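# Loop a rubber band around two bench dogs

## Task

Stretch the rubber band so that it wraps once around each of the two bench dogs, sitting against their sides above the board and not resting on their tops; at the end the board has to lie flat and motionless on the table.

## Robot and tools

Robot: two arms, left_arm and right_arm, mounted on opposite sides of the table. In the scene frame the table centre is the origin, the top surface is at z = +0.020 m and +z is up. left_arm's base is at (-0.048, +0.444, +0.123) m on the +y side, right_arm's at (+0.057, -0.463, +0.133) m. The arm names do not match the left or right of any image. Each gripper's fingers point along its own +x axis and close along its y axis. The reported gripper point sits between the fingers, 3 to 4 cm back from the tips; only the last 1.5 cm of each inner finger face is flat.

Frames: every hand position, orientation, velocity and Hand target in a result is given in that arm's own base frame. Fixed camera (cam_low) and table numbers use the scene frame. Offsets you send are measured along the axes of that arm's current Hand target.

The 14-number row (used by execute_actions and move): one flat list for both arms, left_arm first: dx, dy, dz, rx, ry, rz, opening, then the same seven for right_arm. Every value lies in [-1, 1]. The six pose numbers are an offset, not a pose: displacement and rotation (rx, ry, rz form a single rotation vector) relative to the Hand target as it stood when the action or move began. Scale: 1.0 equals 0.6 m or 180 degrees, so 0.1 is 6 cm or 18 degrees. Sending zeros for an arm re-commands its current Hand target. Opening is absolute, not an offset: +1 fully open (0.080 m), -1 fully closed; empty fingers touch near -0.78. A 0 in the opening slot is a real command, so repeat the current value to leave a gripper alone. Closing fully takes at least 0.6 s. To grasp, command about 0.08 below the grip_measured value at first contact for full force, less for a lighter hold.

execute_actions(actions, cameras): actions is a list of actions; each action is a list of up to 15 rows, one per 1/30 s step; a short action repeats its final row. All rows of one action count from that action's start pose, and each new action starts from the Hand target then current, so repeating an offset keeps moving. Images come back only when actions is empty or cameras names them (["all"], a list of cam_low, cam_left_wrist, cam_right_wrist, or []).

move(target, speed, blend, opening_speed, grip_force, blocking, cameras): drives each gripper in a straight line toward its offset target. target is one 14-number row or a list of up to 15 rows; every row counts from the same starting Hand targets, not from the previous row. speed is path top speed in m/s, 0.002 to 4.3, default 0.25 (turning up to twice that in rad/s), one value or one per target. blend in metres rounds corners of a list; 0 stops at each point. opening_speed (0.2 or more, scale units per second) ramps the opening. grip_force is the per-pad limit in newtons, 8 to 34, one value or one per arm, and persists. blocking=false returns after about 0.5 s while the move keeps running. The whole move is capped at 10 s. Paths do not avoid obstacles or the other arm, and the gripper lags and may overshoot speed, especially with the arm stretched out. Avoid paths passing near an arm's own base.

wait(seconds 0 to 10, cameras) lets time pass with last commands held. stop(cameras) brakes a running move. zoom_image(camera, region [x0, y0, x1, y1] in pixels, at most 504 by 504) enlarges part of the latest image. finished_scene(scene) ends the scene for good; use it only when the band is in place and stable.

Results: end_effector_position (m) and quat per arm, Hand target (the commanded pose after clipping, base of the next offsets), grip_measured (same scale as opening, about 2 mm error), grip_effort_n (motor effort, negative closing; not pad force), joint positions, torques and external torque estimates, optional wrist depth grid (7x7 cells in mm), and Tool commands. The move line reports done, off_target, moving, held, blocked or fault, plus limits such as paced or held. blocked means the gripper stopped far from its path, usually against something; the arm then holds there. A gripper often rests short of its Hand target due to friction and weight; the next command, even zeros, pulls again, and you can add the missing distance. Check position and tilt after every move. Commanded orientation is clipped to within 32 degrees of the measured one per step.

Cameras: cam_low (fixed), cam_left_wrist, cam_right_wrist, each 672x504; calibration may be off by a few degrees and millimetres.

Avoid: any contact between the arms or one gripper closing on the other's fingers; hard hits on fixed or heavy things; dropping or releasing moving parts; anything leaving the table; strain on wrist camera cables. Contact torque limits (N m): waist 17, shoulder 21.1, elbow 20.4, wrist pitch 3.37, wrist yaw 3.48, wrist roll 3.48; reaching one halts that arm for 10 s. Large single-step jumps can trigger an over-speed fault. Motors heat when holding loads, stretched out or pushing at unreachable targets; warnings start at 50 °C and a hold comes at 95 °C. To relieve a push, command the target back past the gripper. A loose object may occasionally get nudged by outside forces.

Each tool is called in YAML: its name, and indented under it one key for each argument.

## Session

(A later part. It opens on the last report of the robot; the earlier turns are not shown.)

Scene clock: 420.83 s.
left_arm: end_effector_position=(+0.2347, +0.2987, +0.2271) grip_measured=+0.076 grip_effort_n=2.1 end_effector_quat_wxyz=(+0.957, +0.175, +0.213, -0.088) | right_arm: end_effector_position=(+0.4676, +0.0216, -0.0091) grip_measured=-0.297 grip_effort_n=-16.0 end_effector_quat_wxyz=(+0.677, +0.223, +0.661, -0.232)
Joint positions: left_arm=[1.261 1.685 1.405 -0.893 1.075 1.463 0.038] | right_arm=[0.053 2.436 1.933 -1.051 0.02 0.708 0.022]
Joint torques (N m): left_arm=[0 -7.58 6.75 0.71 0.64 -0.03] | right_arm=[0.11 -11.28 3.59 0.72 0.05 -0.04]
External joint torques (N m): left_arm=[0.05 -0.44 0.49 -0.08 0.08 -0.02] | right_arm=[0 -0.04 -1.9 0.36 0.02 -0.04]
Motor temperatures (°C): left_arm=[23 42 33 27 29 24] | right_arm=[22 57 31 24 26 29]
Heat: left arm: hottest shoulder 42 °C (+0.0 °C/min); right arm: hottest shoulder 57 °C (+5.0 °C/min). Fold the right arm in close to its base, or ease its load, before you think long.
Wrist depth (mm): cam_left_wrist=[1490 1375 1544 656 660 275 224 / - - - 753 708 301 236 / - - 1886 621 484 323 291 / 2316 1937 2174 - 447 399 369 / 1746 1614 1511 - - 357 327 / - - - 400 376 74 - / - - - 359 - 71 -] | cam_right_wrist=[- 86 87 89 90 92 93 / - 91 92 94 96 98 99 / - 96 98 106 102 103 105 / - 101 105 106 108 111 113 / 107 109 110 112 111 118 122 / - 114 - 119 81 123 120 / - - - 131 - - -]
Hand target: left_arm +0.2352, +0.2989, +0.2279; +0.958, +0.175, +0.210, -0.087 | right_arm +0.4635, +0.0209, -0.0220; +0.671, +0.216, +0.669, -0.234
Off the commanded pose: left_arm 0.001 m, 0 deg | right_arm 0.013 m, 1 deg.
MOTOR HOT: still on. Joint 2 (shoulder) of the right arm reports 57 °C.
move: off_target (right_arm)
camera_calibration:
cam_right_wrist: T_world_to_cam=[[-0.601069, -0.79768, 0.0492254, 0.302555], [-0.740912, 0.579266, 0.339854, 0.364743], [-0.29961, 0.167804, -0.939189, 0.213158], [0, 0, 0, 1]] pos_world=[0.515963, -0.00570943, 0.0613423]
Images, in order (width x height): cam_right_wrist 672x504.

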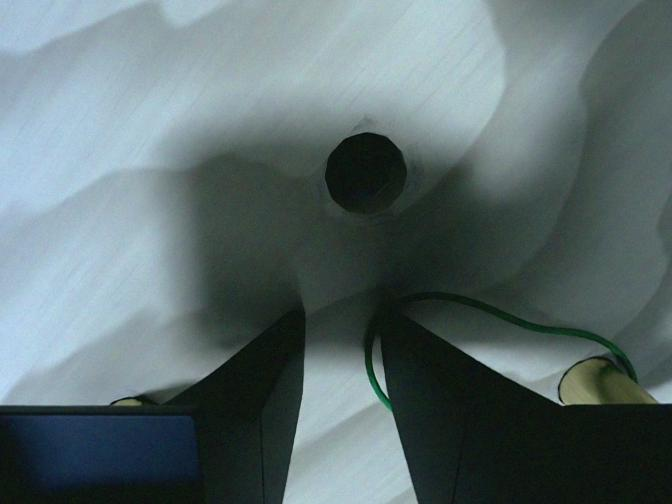

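move:
  target: [0,0,0,0,0,0,0.0761,0.01,-0.004,0,0,0,0,-0.3]
  speed: 0.06
  cameras: ["cam_right_wrist"]

zoom_image:
  camera: "cam_right_wrist"
  region: [240, 250, 480, 430]

Scene clock: 423.50 s.
left_arm: end_effector_position=(+0.2347, +0.2987, +0.2271) grip_measured=+0.076 grip_effort_n=2.6 end_effector_quat_wxyz=(+0.957, +0.175, +0.213, -0.088) | right_arm: end_effector_position=(+0.4665, +0.0212, -0.0121) grip_measured=-0.297 grip_effort_n=-15.6 end_effector_quat_wxyz=(+0.678, +0.222, +0.662, -0.231)
Joint positions: left_arm=[1.261 1.685 1.405 -0.893 1.075 1.463 0.038] | right_arm=[0.052 2.435 1.917 -1.037 0.02 0.705 0.022]
Joint torques (N m): left_arm=[-0.03 -7.64 6.78 0.71 0.62 -0.02] | right_arm=[-0.36 -10.95 2.81 1.4 0.07 -0.09]
External joint torques (N m): left_arm=[0 -0.52 0.54 -0.08 0.07 -0.01] | right_arm=[-0.36 0.39 -2.75 1.02 0.03 -0.09]
Motor temperatures (°C): left_arm=[23 42 33 27 29 24] | right_arm=[22 56 31 24 26 29]
Heat: left arm: hottest shoulder 42 °C (+0.0 °C/min); right arm: hottest shoulder 56 °C (+3.0 °C/min). Fold the right arm in close to its base, or ease its load, before you think long.
Wrist depth (mm): cam_left_wrist=[- 1299 1652 701 621 275 225 / - - 1732 727 735 304 238 / - - 795 - 491 319 291 / 1837 1853 1746 - 438 400 370 / 1776 1665 1578 - - 358 330 / - - - 405 - 74 - / - - - 361 - 71 -] | cam_right_wrist=[- 86 87 89 90 92 93 / - 91 92 94 96 97 99 / - 96 98 107 102 103 105 / - 101 104 106 107 111 112 / 107 109 109 113 111 117 120 / - 113 - 119 81 123 121 / - - - 130 - - -]
Hand target: left_arm +0.2352, +0.2989, +0.2279; +0.958, +0.175, +0.210, -0.087 | right_arm +0.4621, +0.0189, -0.0278; +0.671, +0.216, +0.669, -0.234
Off the commanded pose: left_arm 0.001 m, 0 deg | right_arm 0.017 m, 1 deg.
MOTOR HOT: still on. Joint 2 (shoulder) of the right arm reports 56 °C.
move: off_target (right_arm)
camera_calibration:
cam_right_wrist: T_world_to_cam=[[-0.59926, -0.799036, 0.0492877, 0.300862], [-0.742231, 0.577617, 0.339783, 0.365794], [-0.299968, 0.167036, -0.939211, 0.210242], [0, 0, 0, 1]] pos_world=[0.514864, -0.00600662, 0.0583423]
Images, in order (width x height): cam_right_wrist 672x504.

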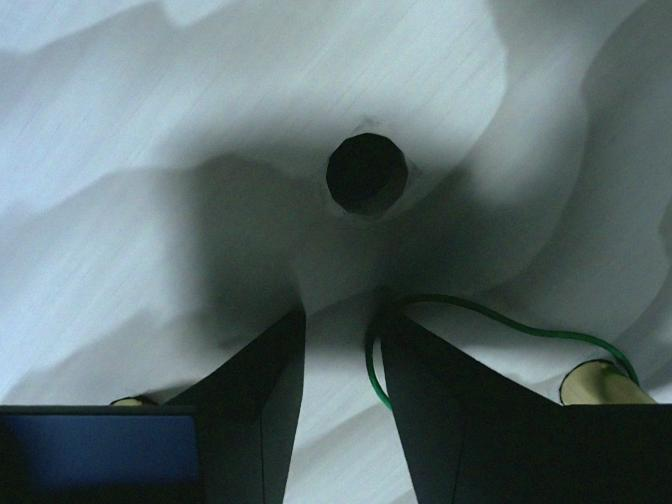

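Scaled by 2.100 from the camera's 672x504 image, which has a finer 960x720 frame.

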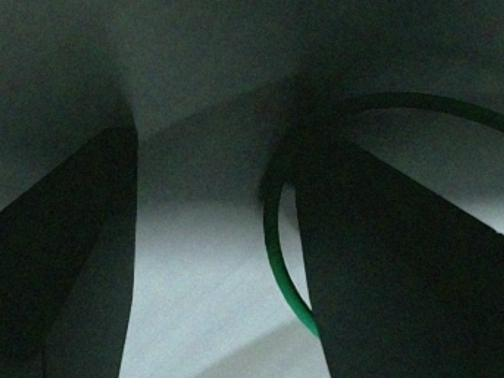

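move:
  target: [0,0,0,0,0,0,0.0761,-0.004,0,0,0,0,0,-1]
  opening_speed: 0.8
  cameras: ["cam_right_wrist"]

zoom_image:
  camera: "cam_right_wrist"
  region: [240, 250, 480, 430]

Scene clock: 427.03 s.
left_arm: end_effector_position=(+0.2347, +0.2987, +0.2271) grip_measured=+0.076 grip_effort_n=2.6 end_effector_quat_wxyz=(+0.957, +0.175, +0.213, -0.088) | right_arm: end_effector_position=(+0.4679, +0.0191, -0.0116) grip_measured=-0.756 grip_effort_n=-83.5 end_effector_quat_wxyz=(+0.682, +0.217, +0.659, -0.232)
Joint positions: left_arm=[1.261 1.685 1.405 -0.893 1.075 1.463 0.038] | right_arm=[0.051 2.433 1.917 -1.031 0.032 0.697 0.001]
Joint torques (N m): left_arm=[-0.04 -7.73 6.84 0.72 0.62 -0.04] | right_arm=[-0.13 -11.19 3.25 0.38 -0.07 -0.08]
External joint torques (N m): left_arm=[-0.04 -0.76 0.72 -0.04 0.08 -0.03] | right_arm=[-0.13 0.1 -2.27 0.02 -0.12 -0.08]
Motor temperatures (°C): left_arm=[23 42 33 27 29 24] | right_arm=[22 57 31 25 26 29]
Heat: left arm: hottest shoulder 42 °C (+0.0 °C/min); right arm: hottest shoulder 57 °C (+3.0 °C/min). Fold the right arm in close to its base, or ease its load, before you think long.
Wrist depth (mm): cam_left_wrist=[1578 1480 1578 632 660 269 225 / - 1490 1746 690 750 300 232 / - 2089 2069 644 473 304 293 / 1937 1955 1705 551 445 399 368 / 1791 1614 1511 - - 356 329 / - - - 398 - 74 - / - - - 362 - 71 -] | cam_right_wrist=[- 87 89 90 91 93 95 / - 92 93 95 97 99 101 / - 97 99 102 102 104 107 / - 102 105 107 108 112 113 / 108 109 110 111 115 118 122 / - 114 - 74 - 124 127 / - - - - - - -]
Hand target: left_arm +0.2352, +0.2989, +0.2279; +0.958, +0.175, +0.210, -0.087 | right_arm +0.4620, +0.0190, -0.0254; +0.671, +0.216, +0.669, -0.234
Off the commanded pose: left_arm 0.001 m, 0 deg | right_arm 0.015 m, 2 deg.
MOTOR HOT: still on. Joint 2 (shoulder) of the right arm reports 57 °C.
move: off_target (right_arm)
camera_calibration:
cam_right_wrist: T_world_to_cam=[[-0.594323, -0.802377, 0.0545015, 0.297811], [-0.748515, 0.576665, 0.327387, 0.370696], [-0.294117, 0.153778, -0.943317, 0.208994], [0, 0, 0, 1]] pos_world=[0.515937, -0.00694991, 0.0595558]
Images, in order (width x height): cam_right_wrist 672x504.

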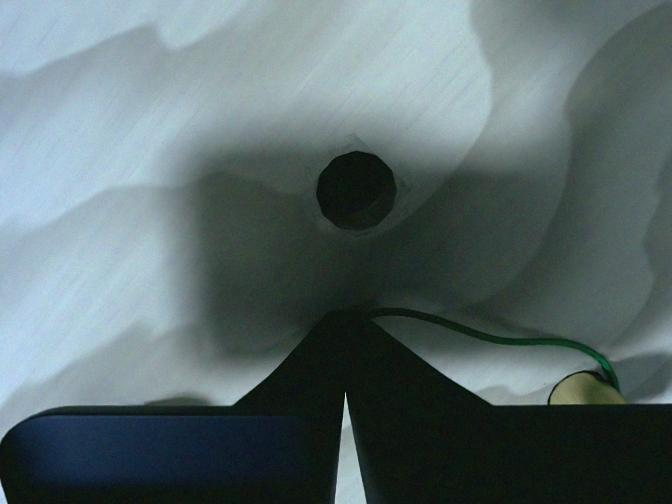

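Scaled by 2.100 from the camera's 672x504 image, which has a finer 960x720 frame.

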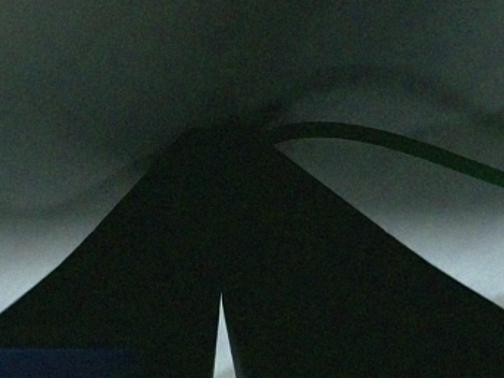

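move:
  target: [0,0,0,0,0,0,0.0761,-0.045,0,0,0,0,0,-1]
  speed: 0.1
  cameras: ["cam_right_wrist","cam_left_wrist"]

zoom_image:
  camera: "cam_left_wrist"
  region: [440, 120, 672, 290]

Scene clock: 430.00 s.
left_arm: end_effector_position=(+0.2347, +0.2987, +0.2271) grip_measured=+0.076 grip_effort_n=2.6 end_effector_quat_wxyz=(+0.957, +0.175, +0.213, -0.088) | right_arm: end_effector_position=(+0.4570, +0.0186, -0.0059) grip_measured=-0.756 grip_effort_n=-83.5 end_effector_quat_wxyz=(+0.662, +0.214, +0.678, -0.237)
Joint positions: left_arm=[1.261 1.685 1.405 -0.893 1.075 1.463 0.038] | right_arm=[0.048 2.431 1.936 -1.108 0.022 0.697 0.001]
Joint torques (N m): left_arm=[-0.02 -7.79 6.77 0.73 0.64 -0.02] | right_arm=[0.22 -14.61 6.85 -0.19 -0.01 0]
External joint torques (N m): left_arm=[-0.05 -0.65 0.54 -0.05 0.08 0] | right_arm=[0.24 -3.26 1.31 -0.49 -0.05 -0.01]
Motor temperatures (°C): left_arm=[23 42 33 27 29 24] | right_arm=[21 58 31 25 26 29]
Heat: left arm: hottest shoulder 42 °C (+0.0 °C/min); right arm: hottest shoulder 58 °C (+3.0 °C/min). Fold the right arm in close to its base, or ease its load, before you think long.
Wrist depth (mm): cam_left_wrist=[- 1357 - 660 625 273 225 / - 1639 - 710 699 303 235 / - - 2537 - 496 305 296 / 1991 1902 1869 - 444 400 371 / 2174 1678 1533 455 - 356 330 / - - - 404 380 74 - / - - - 367 - 71 -] | cam_right_wrist=[- 85 86 89 90 93 95 / - 90 92 141 97 100 102 / - 96 99 102 104 106 110 / - 102 105 108 111 115 118 / 108 110 113 113 121 122 128 / - 116 - 74 - 128 136 / - - - - - - -]
Hand target: left_arm +0.2352, +0.2989, +0.2279; +0.958, +0.175, +0.210, -0.087 | right_arm +0.4622, +0.0197, +0.0015; +0.671, +0.216, +0.669, -0.234
Off the commanded pose: left_arm 0.001 m, 0 deg | right_arm 0.009 m, 1 deg.
MOTOR HOT: still on. Joint 2 (shoulder) of the right arm reports 58 °C.
move: off_target (right_arm)
camera_calibration:
cam_right_wrist: T_world_to_cam=[[-0.593291, -0.800904, 0.0809886, 0.290243], [-0.72713, 0.576355, 0.372957, 0.351425], [-0.345381, 0.162382, -0.924307, 0.23462], [0, 0, 0, 1]] pos_world=[0.508764, -0.008187, 0.0622882]
Images, in order (width x height): cam_left_wrist 672x504, cam_right_wrist 672x504.

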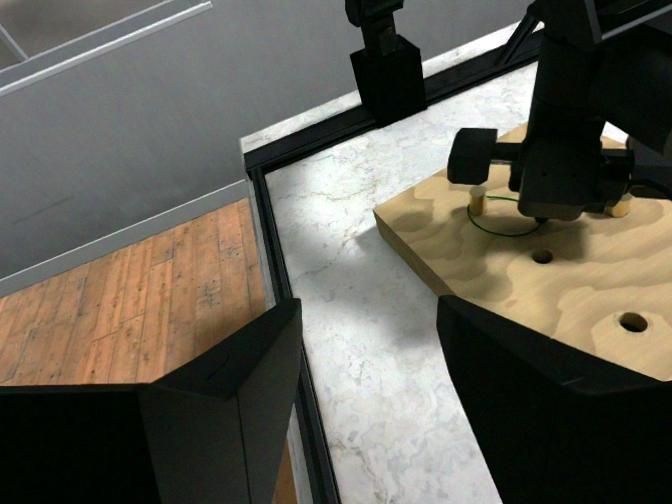

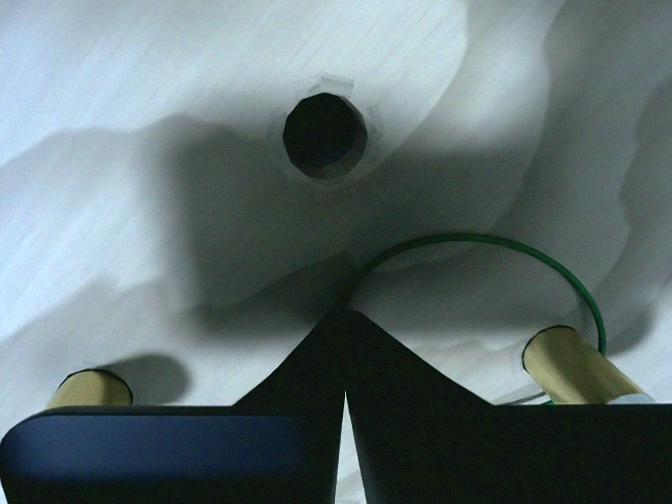

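Scaled by 2.172 from the camera's 672x504 image, which has a finer 960x720 frame.

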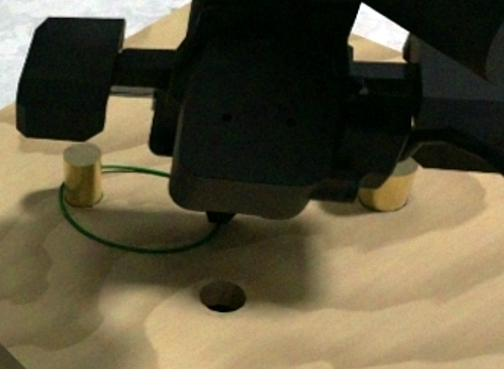

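move:
  target: [0,0,0,0,0,0,0.0761,-0.05,0,0,0,0,0,-1]
  speed: 0.12
  cameras: ["cam_right_wrist","cam_left_wrist"]

zoom_image:
  camera: "cam_left_wrist"
  region: [440, 120, 672, 290]

Scene clock: 432.67 s.
left_arm: end_effector_position=(+0.2347, +0.2987, +0.2271) grip_measured=+0.076 grip_effort_n=3.0 end_effector_quat_wxyz=(+0.957, +0.175, +0.213, -0.088) | right_arm: end_effector_position=(+0.4577, +0.0193, +0.0227) grip_measured=-0.756 grip_effort_n=-83.5 end_effector_quat_wxyz=(+0.662, +0.213, +0.679, -0.236)
Joint positions: left_arm=[1.261 1.685 1.405 -0.893 1.075 1.463 0.038] | right_arm=[0.049 2.41 2.014 -1.209 0.022 0.697 0.001]
Joint torques (N m): left_arm=[-0.07 -7.77 6.84 0.7 0.62 -0.04] | right_arm=[0.3 -15.11 6.9 -0.22 0.02 0.07]
External joint torques (N m): left_arm=[-0.08 -0.67 0.64 -0.08 0.07 -0.02] | right_arm=[0.25 -3.76 1.22 -0.53 -0.03 0.07]
Motor temperatures (°C): left_arm=[23 42 33 27 29 24] | right_arm=[21 59 31 25 26 29]
Heat: left arm: hottest shoulder 42 °C (+0.0 °C/min); right arm: hottest shoulder 59 °C (+3.0 °C/min). Fold the right arm in close to its base, or ease its load, before you think long.
Wrist depth (mm): cam_left_wrist=[- - 1469 650 1761 276 222 / 1991 1639 - - - 301 270 / - 1821 1886 629 497 382 391 / 1746 1886 1746 - 447 399 369 / 1806 1639 1602 435 - 357 328 / - - - 405 - 74 - / - - - 369 - 71 -] | cam_right_wrist=[108 109 112 114 117 120 123 / 114 115 118 123 124 128 131 / - 123 126 130 134 137 141 / 127 132 135 139 143 147 152 / 137 138 145 146 154 139 164 / - 125 - 74 75 171 177 / - - - - - - -]
Hand target: left_arm +0.2352, +0.2989, +0.2279; +0.958, +0.175, +0.210, -0.087 | right_arm +0.4624, +0.0204, +0.0316; +0.671, +0.216, +0.669, -0.234
Off the commanded pose: left_arm 0.001 m, 0 deg | right_arm 0.010 m, 2 deg.
MOTOR HOT: still on. Joint 2 (shoulder) of the right arm reports 59 °C.
move: off_target (right_arm)
camera_calibration:
cam_right_wrist: T_world_to_cam=[[-0.591863, -0.801782, 0.0827286, 0.288235], [-0.726969, 0.575316, 0.37487, 0.340772], [-0.348159, 0.16173, -0.923379, 0.262379], [0, 0, 0, 1]] pos_world=[0.509676, -0.00738451, 0.0906848]
Images, in order (width x height): cam_left_wrist 672x504, cam_right_wrist 672x504.

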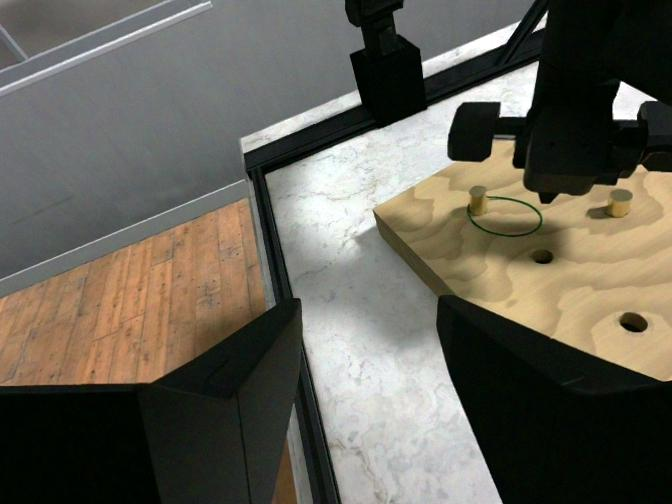

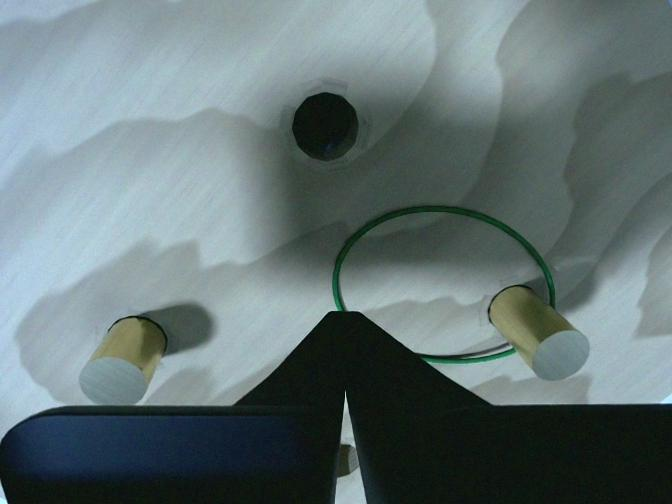

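Scaled by 2.172 from the camera's 672x504 image, which has a finer 960x720 frame.

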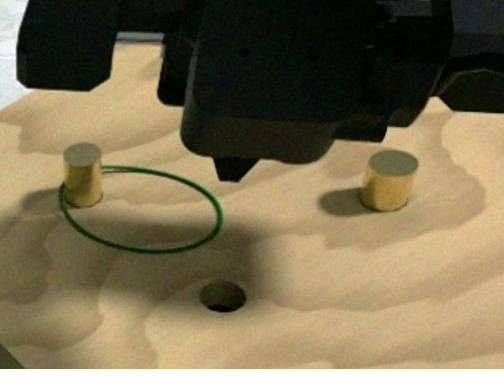

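move:
  target:
    - [0,0,0,0,0,0,0.0761,-0.06,0,0,0,0,0,-0.246]
    - [0,0,0,0,0,0,0.0761,-0.06,-0.091,-0.03,-0.513,0,0,-0.246]
  speed: 0.3

move:
  target: [0,0,0,0,0,0,0.0761,0,0,0,0,-0.139,0,-0.246]
  speed: 0.3
  cameras: ["cam_right_wrist","cam_left_wrist"]

zoom_image:
  camera: "cam_left_wrist"
  region: [440, 120, 672, 290]

Scene clock: 463.13 s.
left_arm: end_effector_position=(+0.2347, +0.2987, +0.2271) grip_measured=+0.076 grip_effort_n=2.6 end_effector_quat_wxyz=(+0.957, +0.175, +0.213, -0.088) | right_arm: end_effector_position=(+0.4162, -0.0111, +0.0653) grip_measured=-0.249 grip_effort_n=17.0 end_effector_quat_wxyz=(+0.617, -0.332, +0.638, +0.320)
Joint positions: left_arm=[1.261 1.685 1.405 -0.893 1.075 1.463 0.038] | right_arm=[-0.016 2.178 1.791 -1.201 0.029 -0.973 0.024]
Joint torques (N m): left_arm=[-0.13 -7.74 6.75 0.69 0.61 -0.02] | right_arm=[-0.18 -14.11 3.95 0.31 -0.08 -0.1]
External joint torques (N m): left_arm=[-0.17 -0.7 0.57 -0.08 0.07 -0.01] | right_arm=[-0.25 -4.16 -1.64 0.03 -0.05 -0.1]
Motor temperatures (°C): left_arm=[23 42 33 27 29 24] | right_arm=[21 72 33 24 26 29]
Heat: left arm: hottest shoulder 42 °C (+0.0 °C/min); right arm: hottest shoulder 72 °C (+13.2 °C/min). Fold the right arm in close to its base, or ease its load, before you think long.
Wrist depth (mm): cam_left_wrist=[1500 - - 609 634 278 269 / - - 1268 735 683 307 - / - - 1718 - 506 449 425 / 1886 1902 1732 - 442 399 371 / 1732 1678 1533 - - 358 331 / - - - - 370 74 - / - - - 361 - 71 -] | cam_right_wrist=[155 155 154 154 154 154 153 / 167 167 165 164 164 165 163 / 177 176 176 175 175 174 174 / 189 189 188 185 188 187 187 / 264 204 200 203 197 202 261 / 282 - - 220 84 274 279 / - - - 243 - - -]
Hand target: left_arm +0.2352, +0.2989, +0.2279; +0.958, +0.175, +0.210, -0.087 | right_arm +0.4153, -0.0114, +0.0686; +0.621, -0.334, +0.633, +0.321
Off the commanded pose: left_arm 0.001 m, 0 deg | right_arm 0.004 m, 1 deg.
MOTOR HOT: still on. Joint 2 (shoulder) of the right arm reports 72 °C.
move: done

Scene clock: 464.60 s.
left_arm: end_effector_position=(+0.2347, +0.2987, +0.2271) grip_measured=+0.076 grip_effort_n=2.6 end_effector_quat_wxyz=(+0.957, +0.175, +0.213, -0.088) | right_arm: end_effector_position=(+0.4162, -0.0123, +0.0652) grip_measured=-0.249 grip_effort_n=16.5 end_effector_quat_wxyz=(+0.740, -0.254, +0.491, +0.383)
Joint positions: left_arm=[1.261 1.685 1.405 -0.893 1.075 1.463 0.038] | right_arm=[-0.156 2.013 1.486 -0.859 -0.356 -1.078 0.024]
Joint torques (N m): left_arm=[0.09 -7.75 6.72 0.72 0.64 -0.04] | right_arm=[-0.09 -12.91 4.16 0.81 -0.48 -0.17]
External joint torques (N m): left_arm=[0.12 -0.6 0.49 -0.06 0.09 -0.02] | right_arm=[-0.17 -3.9 -1.58 0.21 -0.2 -0.18]
Motor temperatures (°C): left_arm=[23 42 33 27 29 24] | right_arm=[21 72 33 24 26 29]
Heat: left arm: hottest shoulder 42 °C (+0.0 °C/min); right arm: hottest shoulder 72 °C (+14.1 °C/min). Fold the right arm in close to its base, or ease its load, before you think long.
Wrist depth (mm): cam_left_wrist=[- 1480 1776 658 300 281 713 / - - - - 327 369 600 / 1920 1837 1853 - 482 459 426 / 1718 1886 1626 - 440 401 373 / 1837 1602 1567 472 - 357 330 / - - - 418 369 74 - / - - - 354 - 71 -] | cam_right_wrist=[250 199 198 198 198 198 197 / 197 197 197 196 196 196 195 / 196 195 195 195 194 194 195 / 194 194 193 193 193 193 193 / 192 193 193 192 192 192 192 / 192 - - 164 83 190 240 / - - - 189 - - -]
Hand target: left_arm +0.2352, +0.2989, +0.2279; +0.958, +0.175, +0.210, -0.087 | right_arm +0.4152, -0.0114, +0.0685; +0.743, -0.257, +0.483, +0.386
Off the commanded pose: left_arm 0.001 m, 0 deg | right_arm 0.004 m, 1 deg.
MOTOR HOT: still on. Joint 2 (shoulder) of the right arm reports 72 °C.
move: done
camera_calibration:
cam_right_wrist: T_world_to_cam=[[0.811521, -0.582671, 0.0439244, -0.343976], [-0.582087, -0.812698, -0.0264018, 0.261672], [0.0510808, -0.0041422, -0.998686, 0.129031], [0, 0, 0, 1]] pos_world=[0.424868, 0.0127703, 0.150879]
Images, in order (width x height): cam_left_wrist 672x504, cam_right_wrist 672x504.

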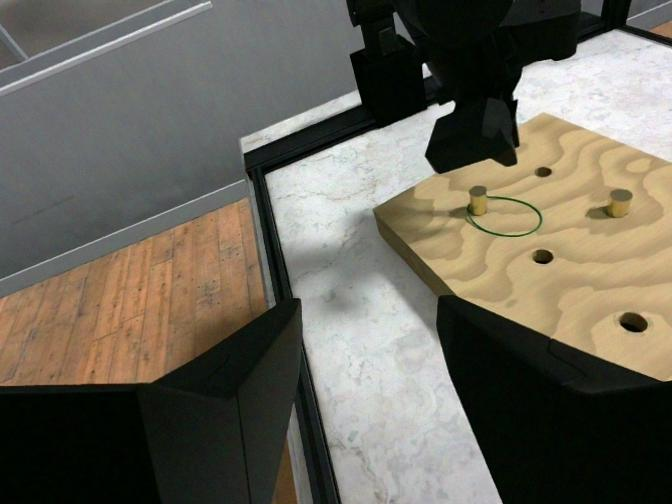

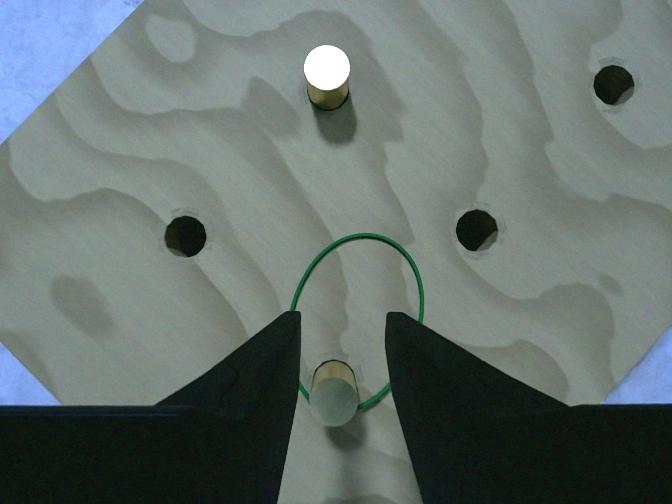

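Scaled by 2.172 from the camera's 672x504 image, which has a finer 960x720 frame.

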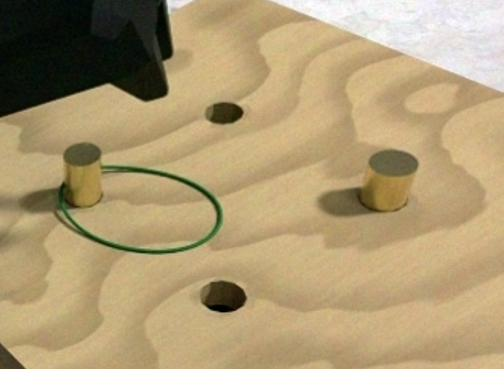

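move:
  target: [0,0,0,0,0,0,0.0761,0.098,-0.012,-0.046,0,0,0,-0.246]
  speed: 0.15
  cameras: ["cam_right_wrist"]

Scene clock: 471.37 s.
left_arm: end_effector_position=(+0.2347, +0.2987, +0.2271) grip_measured=+0.076 grip_effort_n=2.6 end_effector_quat_wxyz=(+0.957, +0.175, +0.213, -0.088) | right_arm: end_effector_position=(+0.4226, -0.0180, +0.0093) grip_measured=-0.249 grip_effort_n=16.5 end_effector_quat_wxyz=(+0.745, -0.260, +0.483, +0.380)
Joint positions: left_arm=[1.261 1.685 1.405 -0.893 1.075 1.463 0.038] | right_arm=[-0.168 2.105 1.382 -0.646 -0.359 -1.092 0.024]
Joint torques (N m): left_arm=[0 -7.72 6.8 0.74 0.61 -0.03] | right_arm=[-0.25 -10.08 4.36 0.82 -0.45 -0.13]
External joint torques (N m): left_arm=[-0.04 -0.59 0.54 -0.05 0.06 -0.02] | right_arm=[-0.24 -0.71 -1.09 0.18 -0.19 -0.13]
Motor temperatures (°C): left_arm=[23 42 33 27 29 24] | right_arm=[21 73 33 25 26 29]
Heat: left arm: hottest shoulder 42 °C (+0.0 °C/min); right arm: hottest shoulder 73 °C (+16.2 °C/min). Fold the right arm in close to its base, or ease its load, before you think long.
Wrist depth (mm): cam_left_wrist=[- 1500 - 1500 272 340 672 / 1578 - - - 266 322 565 / 1578 - 727 - 356 448 426 / 2152 1886 1746 565 440 401 370 / 1776 1639 1522 488 - 356 331 / - - - - - 74 - / - - - 376 - 71 -] | cam_right_wrist=[140 140 140 141 141 142 143 / 138 139 139 140 140 141 141 / 137 137 138 138 139 140 140 / 136 136 136 137 137 138 138 / 134 135 135 136 136 137 137 / - 134 - 135 84 136 136 / - - - 133 - - -]
Hand target: left_arm +0.2352, +0.2989, +0.2279; +0.958, +0.175, +0.210, -0.087 | right_arm +0.4207, -0.0172, +0.0037; +0.743, -0.257, +0.483, +0.386
Off the commanded pose: left_arm 0.001 m, 0 deg | right_arm 0.006 m, 1 deg.
MOTOR HOT: still on. Joint 2 (shoulder) of the right arm reports 73 °C.
move: done
camera_calibration:
cam_right_wrist: T_world_to_cam=[[0.810916, -0.581609, 0.0643917, -0.350069], [-0.580469, -0.813436, -0.0371233, 0.25869], [0.0739698, -0.0072735, -0.997234, 0.0630981], [0, 0, 0, 1]] pos_world=[0.42937, 0.00728344, 0.0950685]
Images, in order (width x height): cam_right_wrist 672x504.

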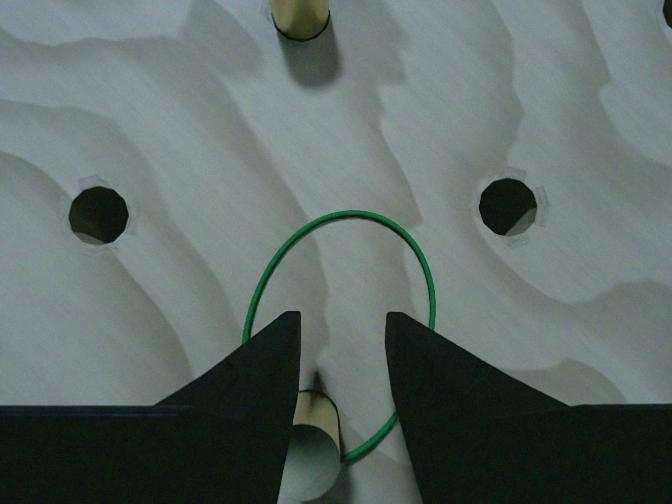

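move:
  target:
    - [0,0,0,0,0,0,0.0761,0.0056,0.006,0.012,0,0,0,-0.246]
    - [0,0,0,0,0,0,0.0761,0.055,0.006,-0.012,0,0,0,-0.246]
  speed: 0.1
  blend: 0.005
  cameras: ["cam_right_wrist"]

Scene clock: 475.77 s.
left_arm: end_effector_position=(+0.2347, +0.2987, +0.2271) grip_measured=+0.076 grip_effort_n=2.6 end_effector_quat_wxyz=(+0.957, +0.175, +0.213, -0.088) | right_arm: end_effector_position=(+0.4284, -0.0116, -0.0144) grip_measured=-0.249 grip_effort_n=15.6 end_effector_quat_wxyz=(+0.750, -0.265, +0.473, +0.379)
Joint positions: left_arm=[1.261 1.685 1.405 -0.893 1.075 1.463 0.038] | right_arm=[-0.152 2.151 1.343 -0.531 -0.364 -1.079 0.024]
Joint torques (N m): left_arm=[-0.06 -7.74 6.76 0.73 0.59 -0.03] | right_arm=[0.14 -8.13 3.05 1.09 -0.13 0.12]
External joint torques (N m): left_arm=[-0.01 -0.59 0.54 -0.04 0.04 -0.02] | right_arm=[0.2 1.37 -2.25 0.39 0.13 0.11]
Motor temperatures (°C): left_arm=[23 42 33 27 29 24] | right_arm=[21 70 32 25 26 28]
Heat: left arm: hottest shoulder 42 °C (+0.0 °C/min); right arm: hottest shoulder 70 °C (+13.1 °C/min). Fold the right arm in close to its base, or ease its load, before you think long.
Wrist depth (mm): cam_left_wrist=[1544 1366 1490 - 293 630 1732 / 1544 1500 - 795 269 330 539 / 1746 - 2449 652 482 433 428 / 2243 1920 1665 - 430 398 371 / 1776 1665 1602 471 - 355 330 / - - - 395 374 74 - / - - - 352 343 71 -] | cam_right_wrist=[- 118 119 120 121 122 124 / 116 116 117 119 120 121 122 / 114 115 116 117 118 119 120 / - 113 114 116 117 118 119 / 112 112 113 114 115 116 117 / - 111 - 113 84 115 116 / - - - 111 - - -]
Hand target: left_arm +0.2352, +0.2989, +0.2279; +0.958, +0.175, +0.210, -0.087 | right_arm +0.4218, -0.0099, -0.0294; +0.743, -0.257, +0.483, +0.386
Off the commanded pose: left_arm 0.001 m, 0 deg | right_arm 0.017 m, 2 deg.
MOTOR HOT: still on. Joint 2 (shoulder) of the right arm reports 70 °C.
move: off_target (right_arm); blend cut to 0.0044 m at target 1
camera_calibration:
cam_right_wrist: T_world_to_cam=[[0.812182, -0.577398, 0.0834977, -0.349622], [-0.574852, -0.816453, -0.0543077, 0.263738], [0.0995292, -0.00389108, -0.995027, 0.0281774], [0, 0, 0, 1]] pos_world=[0.432762, 0.0135678, 0.0715529]
Images, in order (width x height): cam_right_wrist 672x504.

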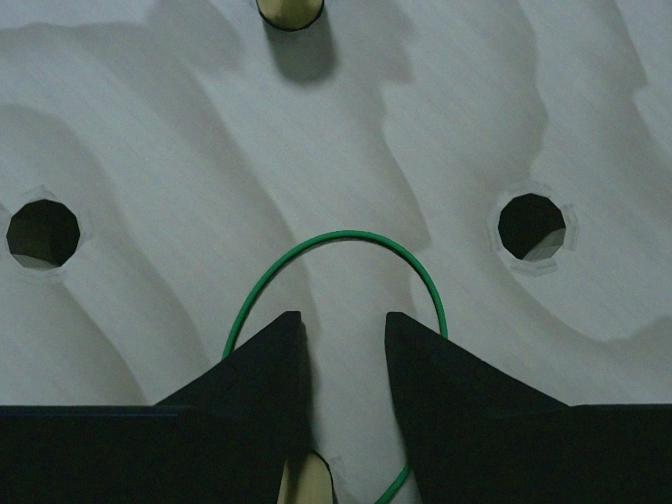

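move:
  target: [0,0,0,0,0,0,0.0761,0.028,0.005,0.060,0,0,0,-0.246]
  speed: 0.1
  cameras: ["cam_right_wrist"]

Scene clock: 478.77 s.
left_arm: end_effector_position=(+0.2347, +0.2987, +0.2271) grip_measured=+0.076 grip_effort_n=2.6 end_effector_quat_wxyz=(+0.957, +0.175, +0.213, -0.088) | right_arm: end_effector_position=(+0.4486, +0.0227, -0.0138) grip_measured=-0.248 grip_effort_n=10.5 end_effector_quat_wxyz=(+0.752, -0.268, +0.467, +0.380)
Joint positions: left_arm=[1.261 1.685 1.405 -0.893 1.075 1.463 0.038] | right_arm=[-0.063 2.192 1.408 -0.513 -0.345 -0.992 0.024]
Joint torques (N m): left_arm=[-0.04 -7.69 6.81 0.72 0.63 -0.01] | right_arm=[0.28 -7.79 4.29 0.13 -0.06 0.16]
External joint torques (N m): left_arm=[-0.08 -0.57 0.59 -0.06 0.08 0] | right_arm=[0.23 1.96 -1.04 -0.61 0.19 0.16]
Motor temperatures (°C): left_arm=[23 42 33 27 29 24] | right_arm=[21 68 32 25 26 28]
Heat: left arm: hottest shoulder 42 °C (+0.0 °C/min); right arm: hottest shoulder 68 °C (+11.0 °C/min). Fold the right arm in close to its base, or ease its load, before you think long.
Wrist depth (mm): cam_left_wrist=[1246 1420 - 1567 303 270 642 / 1511 - 1691 829 672 258 306 / - - 783 - 489 348 425 / 1853 1902 1705 525 443 386 371 / 1837 1626 1567 - - 355 329 / - - - - - 74 - / - - - 350 - 71 -] | cam_right_wrist=[- 118 119 121 123 124 126 / 115 116 117 119 121 122 124 / - 115 116 117 119 121 122 / 112 113 115 116 117 119 120 / 111 111 113 114 99 117 119 / - 110 - 113 84 120 117 / - - - 112 111 - -]
Hand target: left_arm +0.2352, +0.2989, +0.2279; +0.958, +0.175, +0.210, -0.087 | right_arm +0.4420, +0.0244, -0.0304; +0.743, -0.257, +0.483, +0.386
Off the commanded pose: left_arm 0.001 m, 0 deg | right_arm 0.018 m, 3 deg.
MOTOR HOT: still on. Joint 2 (shoulder) of the right arm reports 68 °C.
move: off_target (right_arm)
camera_calibration:
cam_right_wrist: T_world_to_cam=[[0.814041, -0.573254, 0.0933651, -0.347076], [-0.569798, -0.819375, -0.0628866, 0.301058], [0.112551, -0.00200702, -0.993644, 0.0210404], [0, 0, 0, 1]] pos_world=[0.451708, 0.0477587, 0.0722439]
Images, in order (width x height): cam_right_wrist 672x504.

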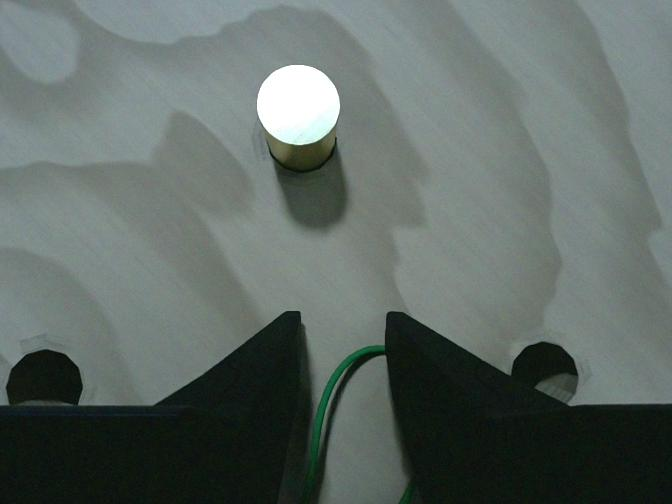

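zoom_image:
  camera: "cam_right_wrist"
  region: [260, 290, 460, 450]

wait:
  seconds: 0
  cameras: ["cam_left_wrist"]

zoom_image:
  camera: "cam_left_wrist"
  region: [440, 120, 672, 290]

Scaled by 2.520 from the camera's 672x504 image, which has a finer 960x720 frame.

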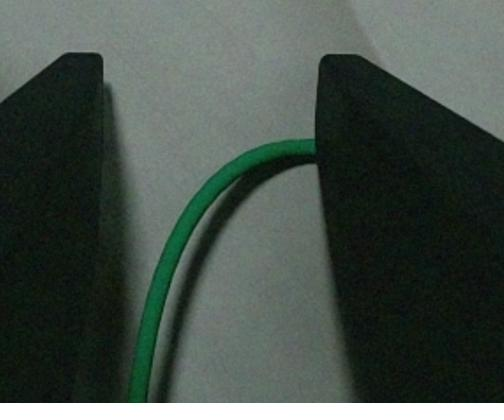

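Scene clock: 482.50 s.
left_arm: end_effector_position=(+0.2347, +0.2987, +0.2271) grip_measured=+0.076 grip_effort_n=2.6 end_effector_quat_wxyz=(+0.957, +0.175, +0.213, -0.088) | right_arm: end_effector_position=(+0.4486, +0.0227, -0.0138) grip_measured=-0.248 grip_effort_n=10.5 end_effector_quat_wxyz=(+0.752, -0.268, +0.467, +0.380)
Joint positions: left_arm=[1.261 1.685 1.405 -0.893 1.075 1.463 0.038] | right_arm=[-0.063 2.192 1.408 -0.513 -0.345 -0.992 0.024]
Joint torques (N m): left_arm=[0.01 -7.75 6.81 0.7 0.63 -0.01] | right_arm=[0.35 -7.88 4.36 0.12 -0.07 0.18]
External joint torques (N m): left_arm=[0.01 -0.69 0.62 -0.07 0.08 0.01] | right_arm=[0.32 1.81 -0.91 -0.61 0.19 0.17]
Motor temperatures (°C): left_arm=[23 42 33 27 29 24] | right_arm=[21 67 32 25 26 28]
Heat: left arm: hottest shoulder 42 °C (+0.0 °C/min); right arm: hottest shoulder 67 °C (+11.1 °C/min). Fold the right arm in close to its base, or ease its load, before you think long.
Wrist depth (mm): cam_left_wrist=[- 1152 - 1602 303 269 333 / - - - 701 683 259 304 / - 1791 1886 579 507 348 424 / 1937 1902 1732 - 445 389 369 / 1746 1678 1578 - 105 354 330 / - - - - - 74 - / - - - 354 - 71 -] | cam_right_wrist=[- 118 119 121 122 124 126 / 115 116 117 119 120 122 124 / - 114 116 117 119 120 122 / 112 113 114 116 117 119 120 / 111 112 113 115 100 117 119 / - 110 - 113 84 121 117 / - - - 112 111 - -]
Hand target: left_arm +0.2352, +0.2989, +0.2279; +0.958, +0.175, +0.210, -0.087 | right_arm +0.4420, +0.0244, -0.0304; +0.743, -0.257, +0.483, +0.386
Tool commands: left_gripper/opening=+0.0761 right_gripper/opening=-0.246
Off the commanded pose: left_arm 0.001 m, 0 deg | right_arm 0.018 m, 3 deg.
MOTOR HOT: still on. Joint 2 (shoulder) of the right arm reports 67 °C.
Images, in order (width x height): cam_left_wrist 672x504.

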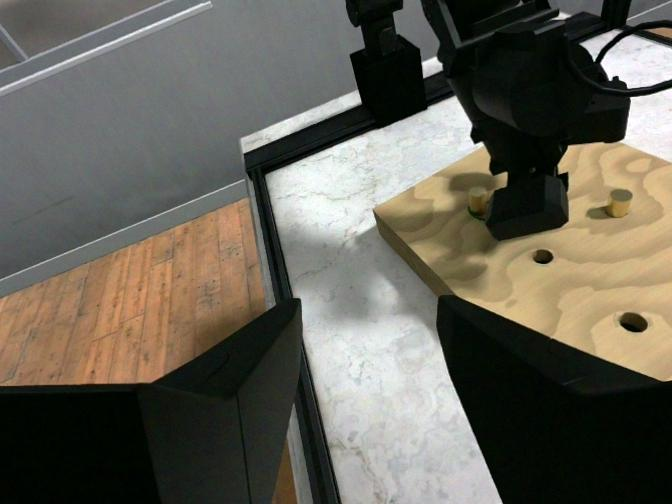

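Scaled by 2.172 from the camera's 672x504 image, which has a finer 960x720 frame.

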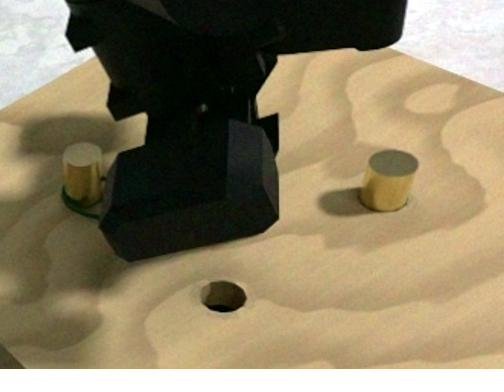

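move:
  target: [0,0,0,0,0,0,0.0761,-0.004,0,0,0,0,0,-1]
  opening_speed: 0.8
  cameras: ["cam_right_wrist"]

zoom_image:
  camera: "cam_right_wrist"
  region: [260, 290, 460, 450]

Scene clock: 487.90 s.
left_arm: end_effector_position=(+0.2347, +0.2987, +0.2271) grip_measured=+0.076 grip_effort_n=2.6 end_effector_quat_wxyz=(+0.957, +0.175, +0.213, -0.088) | right_arm: end_effector_position=(+0.4485, +0.0225, -0.0136) grip_measured=-0.756 grip_effort_n=-83.5 end_effector_quat_wxyz=(+0.752, -0.268, +0.467, +0.380)
Joint positions: left_arm=[1.261 1.685 1.405 -0.893 1.075 1.463 0.038] | right_arm=[-0.063 2.192 1.41 -0.516 -0.345 -0.992 0.001]
Joint torques (N m): left_arm=[-0.09 -7.81 6.78 0.71 0.63 -0.03] | right_arm=[0.22 -8.5 4.25 -0.27 -0.15 0.09]
External joint torques (N m): left_arm=[-0.09 -0.63 0.5 -0.08 0.07 -0.01] | right_arm=[0.17 1.32 -1.15 -1.03 0.1 0.08]
Motor temperatures (°C): left_arm=[23 42 33 27 29 24] | right_arm=[21 65 31 24 26 28]
Heat: left arm: hottest shoulder 42 °C (+0.0 °C/min); right arm: hottest shoulder 65 °C (+7.0 °C/min). Fold the right arm in close to its base, or ease its load, before you think long.
Wrist depth (mm): cam_left_wrist=[1402 1469 1590 652 299 265 742 / 1567 - 1691 846 674 255 305 / - 2316 1691 - 501 345 428 / 1886 1937 1869 - 438 389 372 / 1791 1652 1511 - 385 356 329 / - - - - - 74 - / - - - 366 342 71 -] | cam_right_wrist=[- 117 119 120 122 124 125 / 115 116 116 119 120 122 123 / - 114 116 117 118 120 122 / 112 113 114 116 117 118 120 / 110 111 113 114 115 117 119 / - 110 - 74 75 118 117 / - - - - - - -]
Hand target: left_arm +0.2352, +0.2989, +0.2279; +0.958, +0.175, +0.210, -0.087 | right_arm +0.4415, +0.0236, -0.0281; +0.743, -0.257, +0.483, +0.386
Off the commanded pose: left_arm 0.001 m, 0 deg | right_arm 0.016 m, 3 deg.
MOTOR HOT: still on. Joint 2 (shoulder) of the right arm reports 65 °C.
move: off_target (right_arm)
camera_calibration:
cam_right_wrist: T_world_to_cam=[[0.813924, -0.573627, 0.0920852, -0.347133], [-0.570263, -0.819114, -0.0620651, 0.301105], [0.111031, -0.00199649, -0.993815, 0.0219266], [0, 0, 0, 1]] pos_world=[0.451814, 0.0475587, 0.072445]
Images, in order (width x height): cam_right_wrist 672x504.

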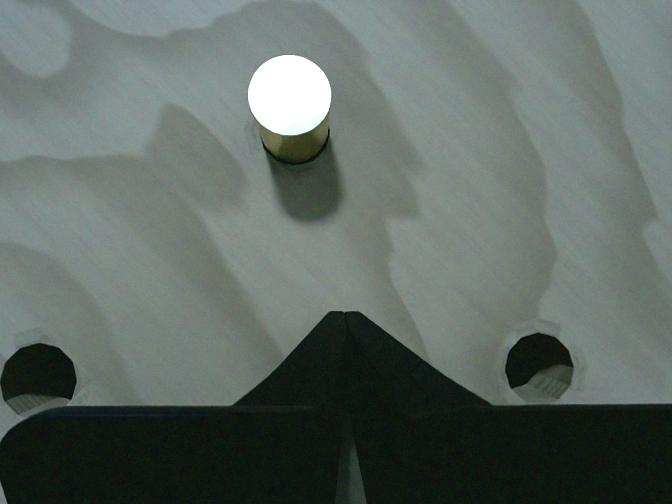

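Scaled by 2.520 from the camera's 672x504 image, which has a finer 960x720 frame.

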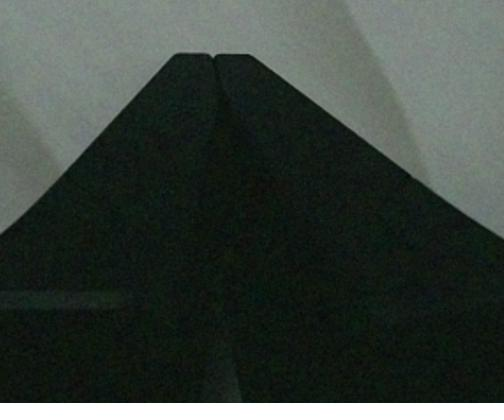

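move:
  target: [0,0,0,0,0,0,0.0761,-0.027,0.003,0.04,0,0,0,-1]
  speed: 0.08
  cameras: ["cam_right_wrist","cam_left_wrist"]

zoom_image:
  camera: "cam_left_wrist"
  region: [440, 120, 672, 290]

Scene clock: 491.17 s.
left_arm: end_effector_position=(+0.2347, +0.2987, +0.2271) grip_measured=+0.076 grip_effort_n=2.6 end_effector_quat_wxyz=(+0.957, +0.175, +0.213, -0.088) | right_arm: end_effector_position=(+0.4441, +0.0375, -0.0070) grip_measured=-0.756 grip_effort_n=-83.5 end_effector_quat_wxyz=(+0.739, -0.257, +0.487, +0.388)
Joint positions: left_arm=[1.261 1.685 1.405 -0.893 1.075 1.463 0.038] | right_arm=[-0.027 2.192 1.453 -0.602 -0.334 -0.957 0.001]
Joint torques (N m): left_arm=[-0.02 -7.82 6.7 0.71 0.66 -0.03] | right_arm=[0.01 -11.7 6.72 0.18 -0.17 0.14]
External joint torques (N m): left_arm=[0.01 -0.7 0.49 -0.06 0.11 -0.02] | right_arm=[0.13 -1.93 1.38 -0.48 0.07 0.14]
Motor temperatures (°C): left_arm=[23 42 33 27 29 24] | right_arm=[21 65 31 24 26 28]
Heat: left arm: hottest shoulder 42 °C (+0.0 °C/min); right arm: hottest shoulder 65 °C (+7.1 °C/min). Fold the right arm in close to its base, or ease its load, before you think long.
Wrist depth (mm): cam_left_wrist=[1366 - - 1511 625 267 237 / - 1691 - 696 683 288 300 / 1626 1665 720 - 511 348 424 / 2152 1886 1691 - 441 394 374 / 1761 1639 1555 - 105 357 329 / - - - 403 376 74 - / - - - 369 - 71 -] | cam_right_wrist=[121 121 121 122 122 121 122 / 121 121 121 121 121 121 121 / 120 120 120 119 120 120 120 / 119 119 119 119 119 119 119 / 118 118 118 119 118 118 118 / - 118 - 74 75 117 118 / - - - - - - -]
Hand target: left_arm +0.2352, +0.2989, +0.2279; +0.958, +0.175, +0.210, -0.087 | right_arm +0.4486, +0.0375, -0.0037; +0.743, -0.257, +0.483, +0.386
Off the commanded pose: left_arm 0.001 m, 0 deg | right_arm 0.006 m, 1 deg.
MOTOR HOT: still on. Joint 2 (shoulder) of the right arm reports 65 °C.
move: done
camera_calibration:
cam_right_wrist: T_world_to_cam=[[0.818786, -0.572176, 0.0469513, -0.338037], [-0.571337, -0.82013, -0.0310089, 0.312019], [0.0562487, -0.00143535, -0.998416, 0.0533139], [0, 0, 0, 1]] pos_world=[0.452049, 0.0625559, 0.0787761]
Images, in order (width x height): cam_left_wrist 672x504, cam_right_wrist 672x504.

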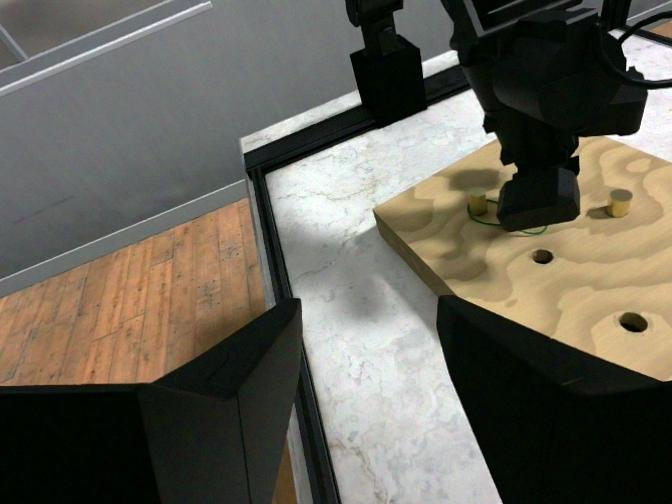

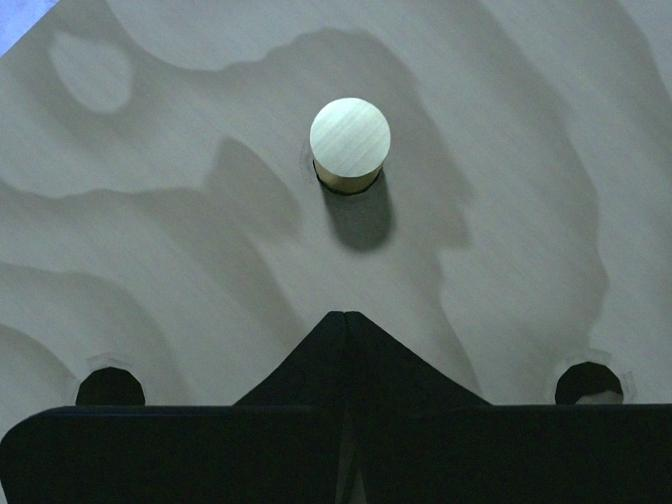

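Scaled by 2.172 from the camera's 672x504 image, which has a finer 960x720 frame.

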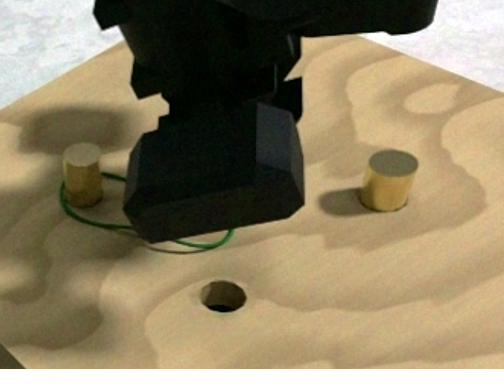

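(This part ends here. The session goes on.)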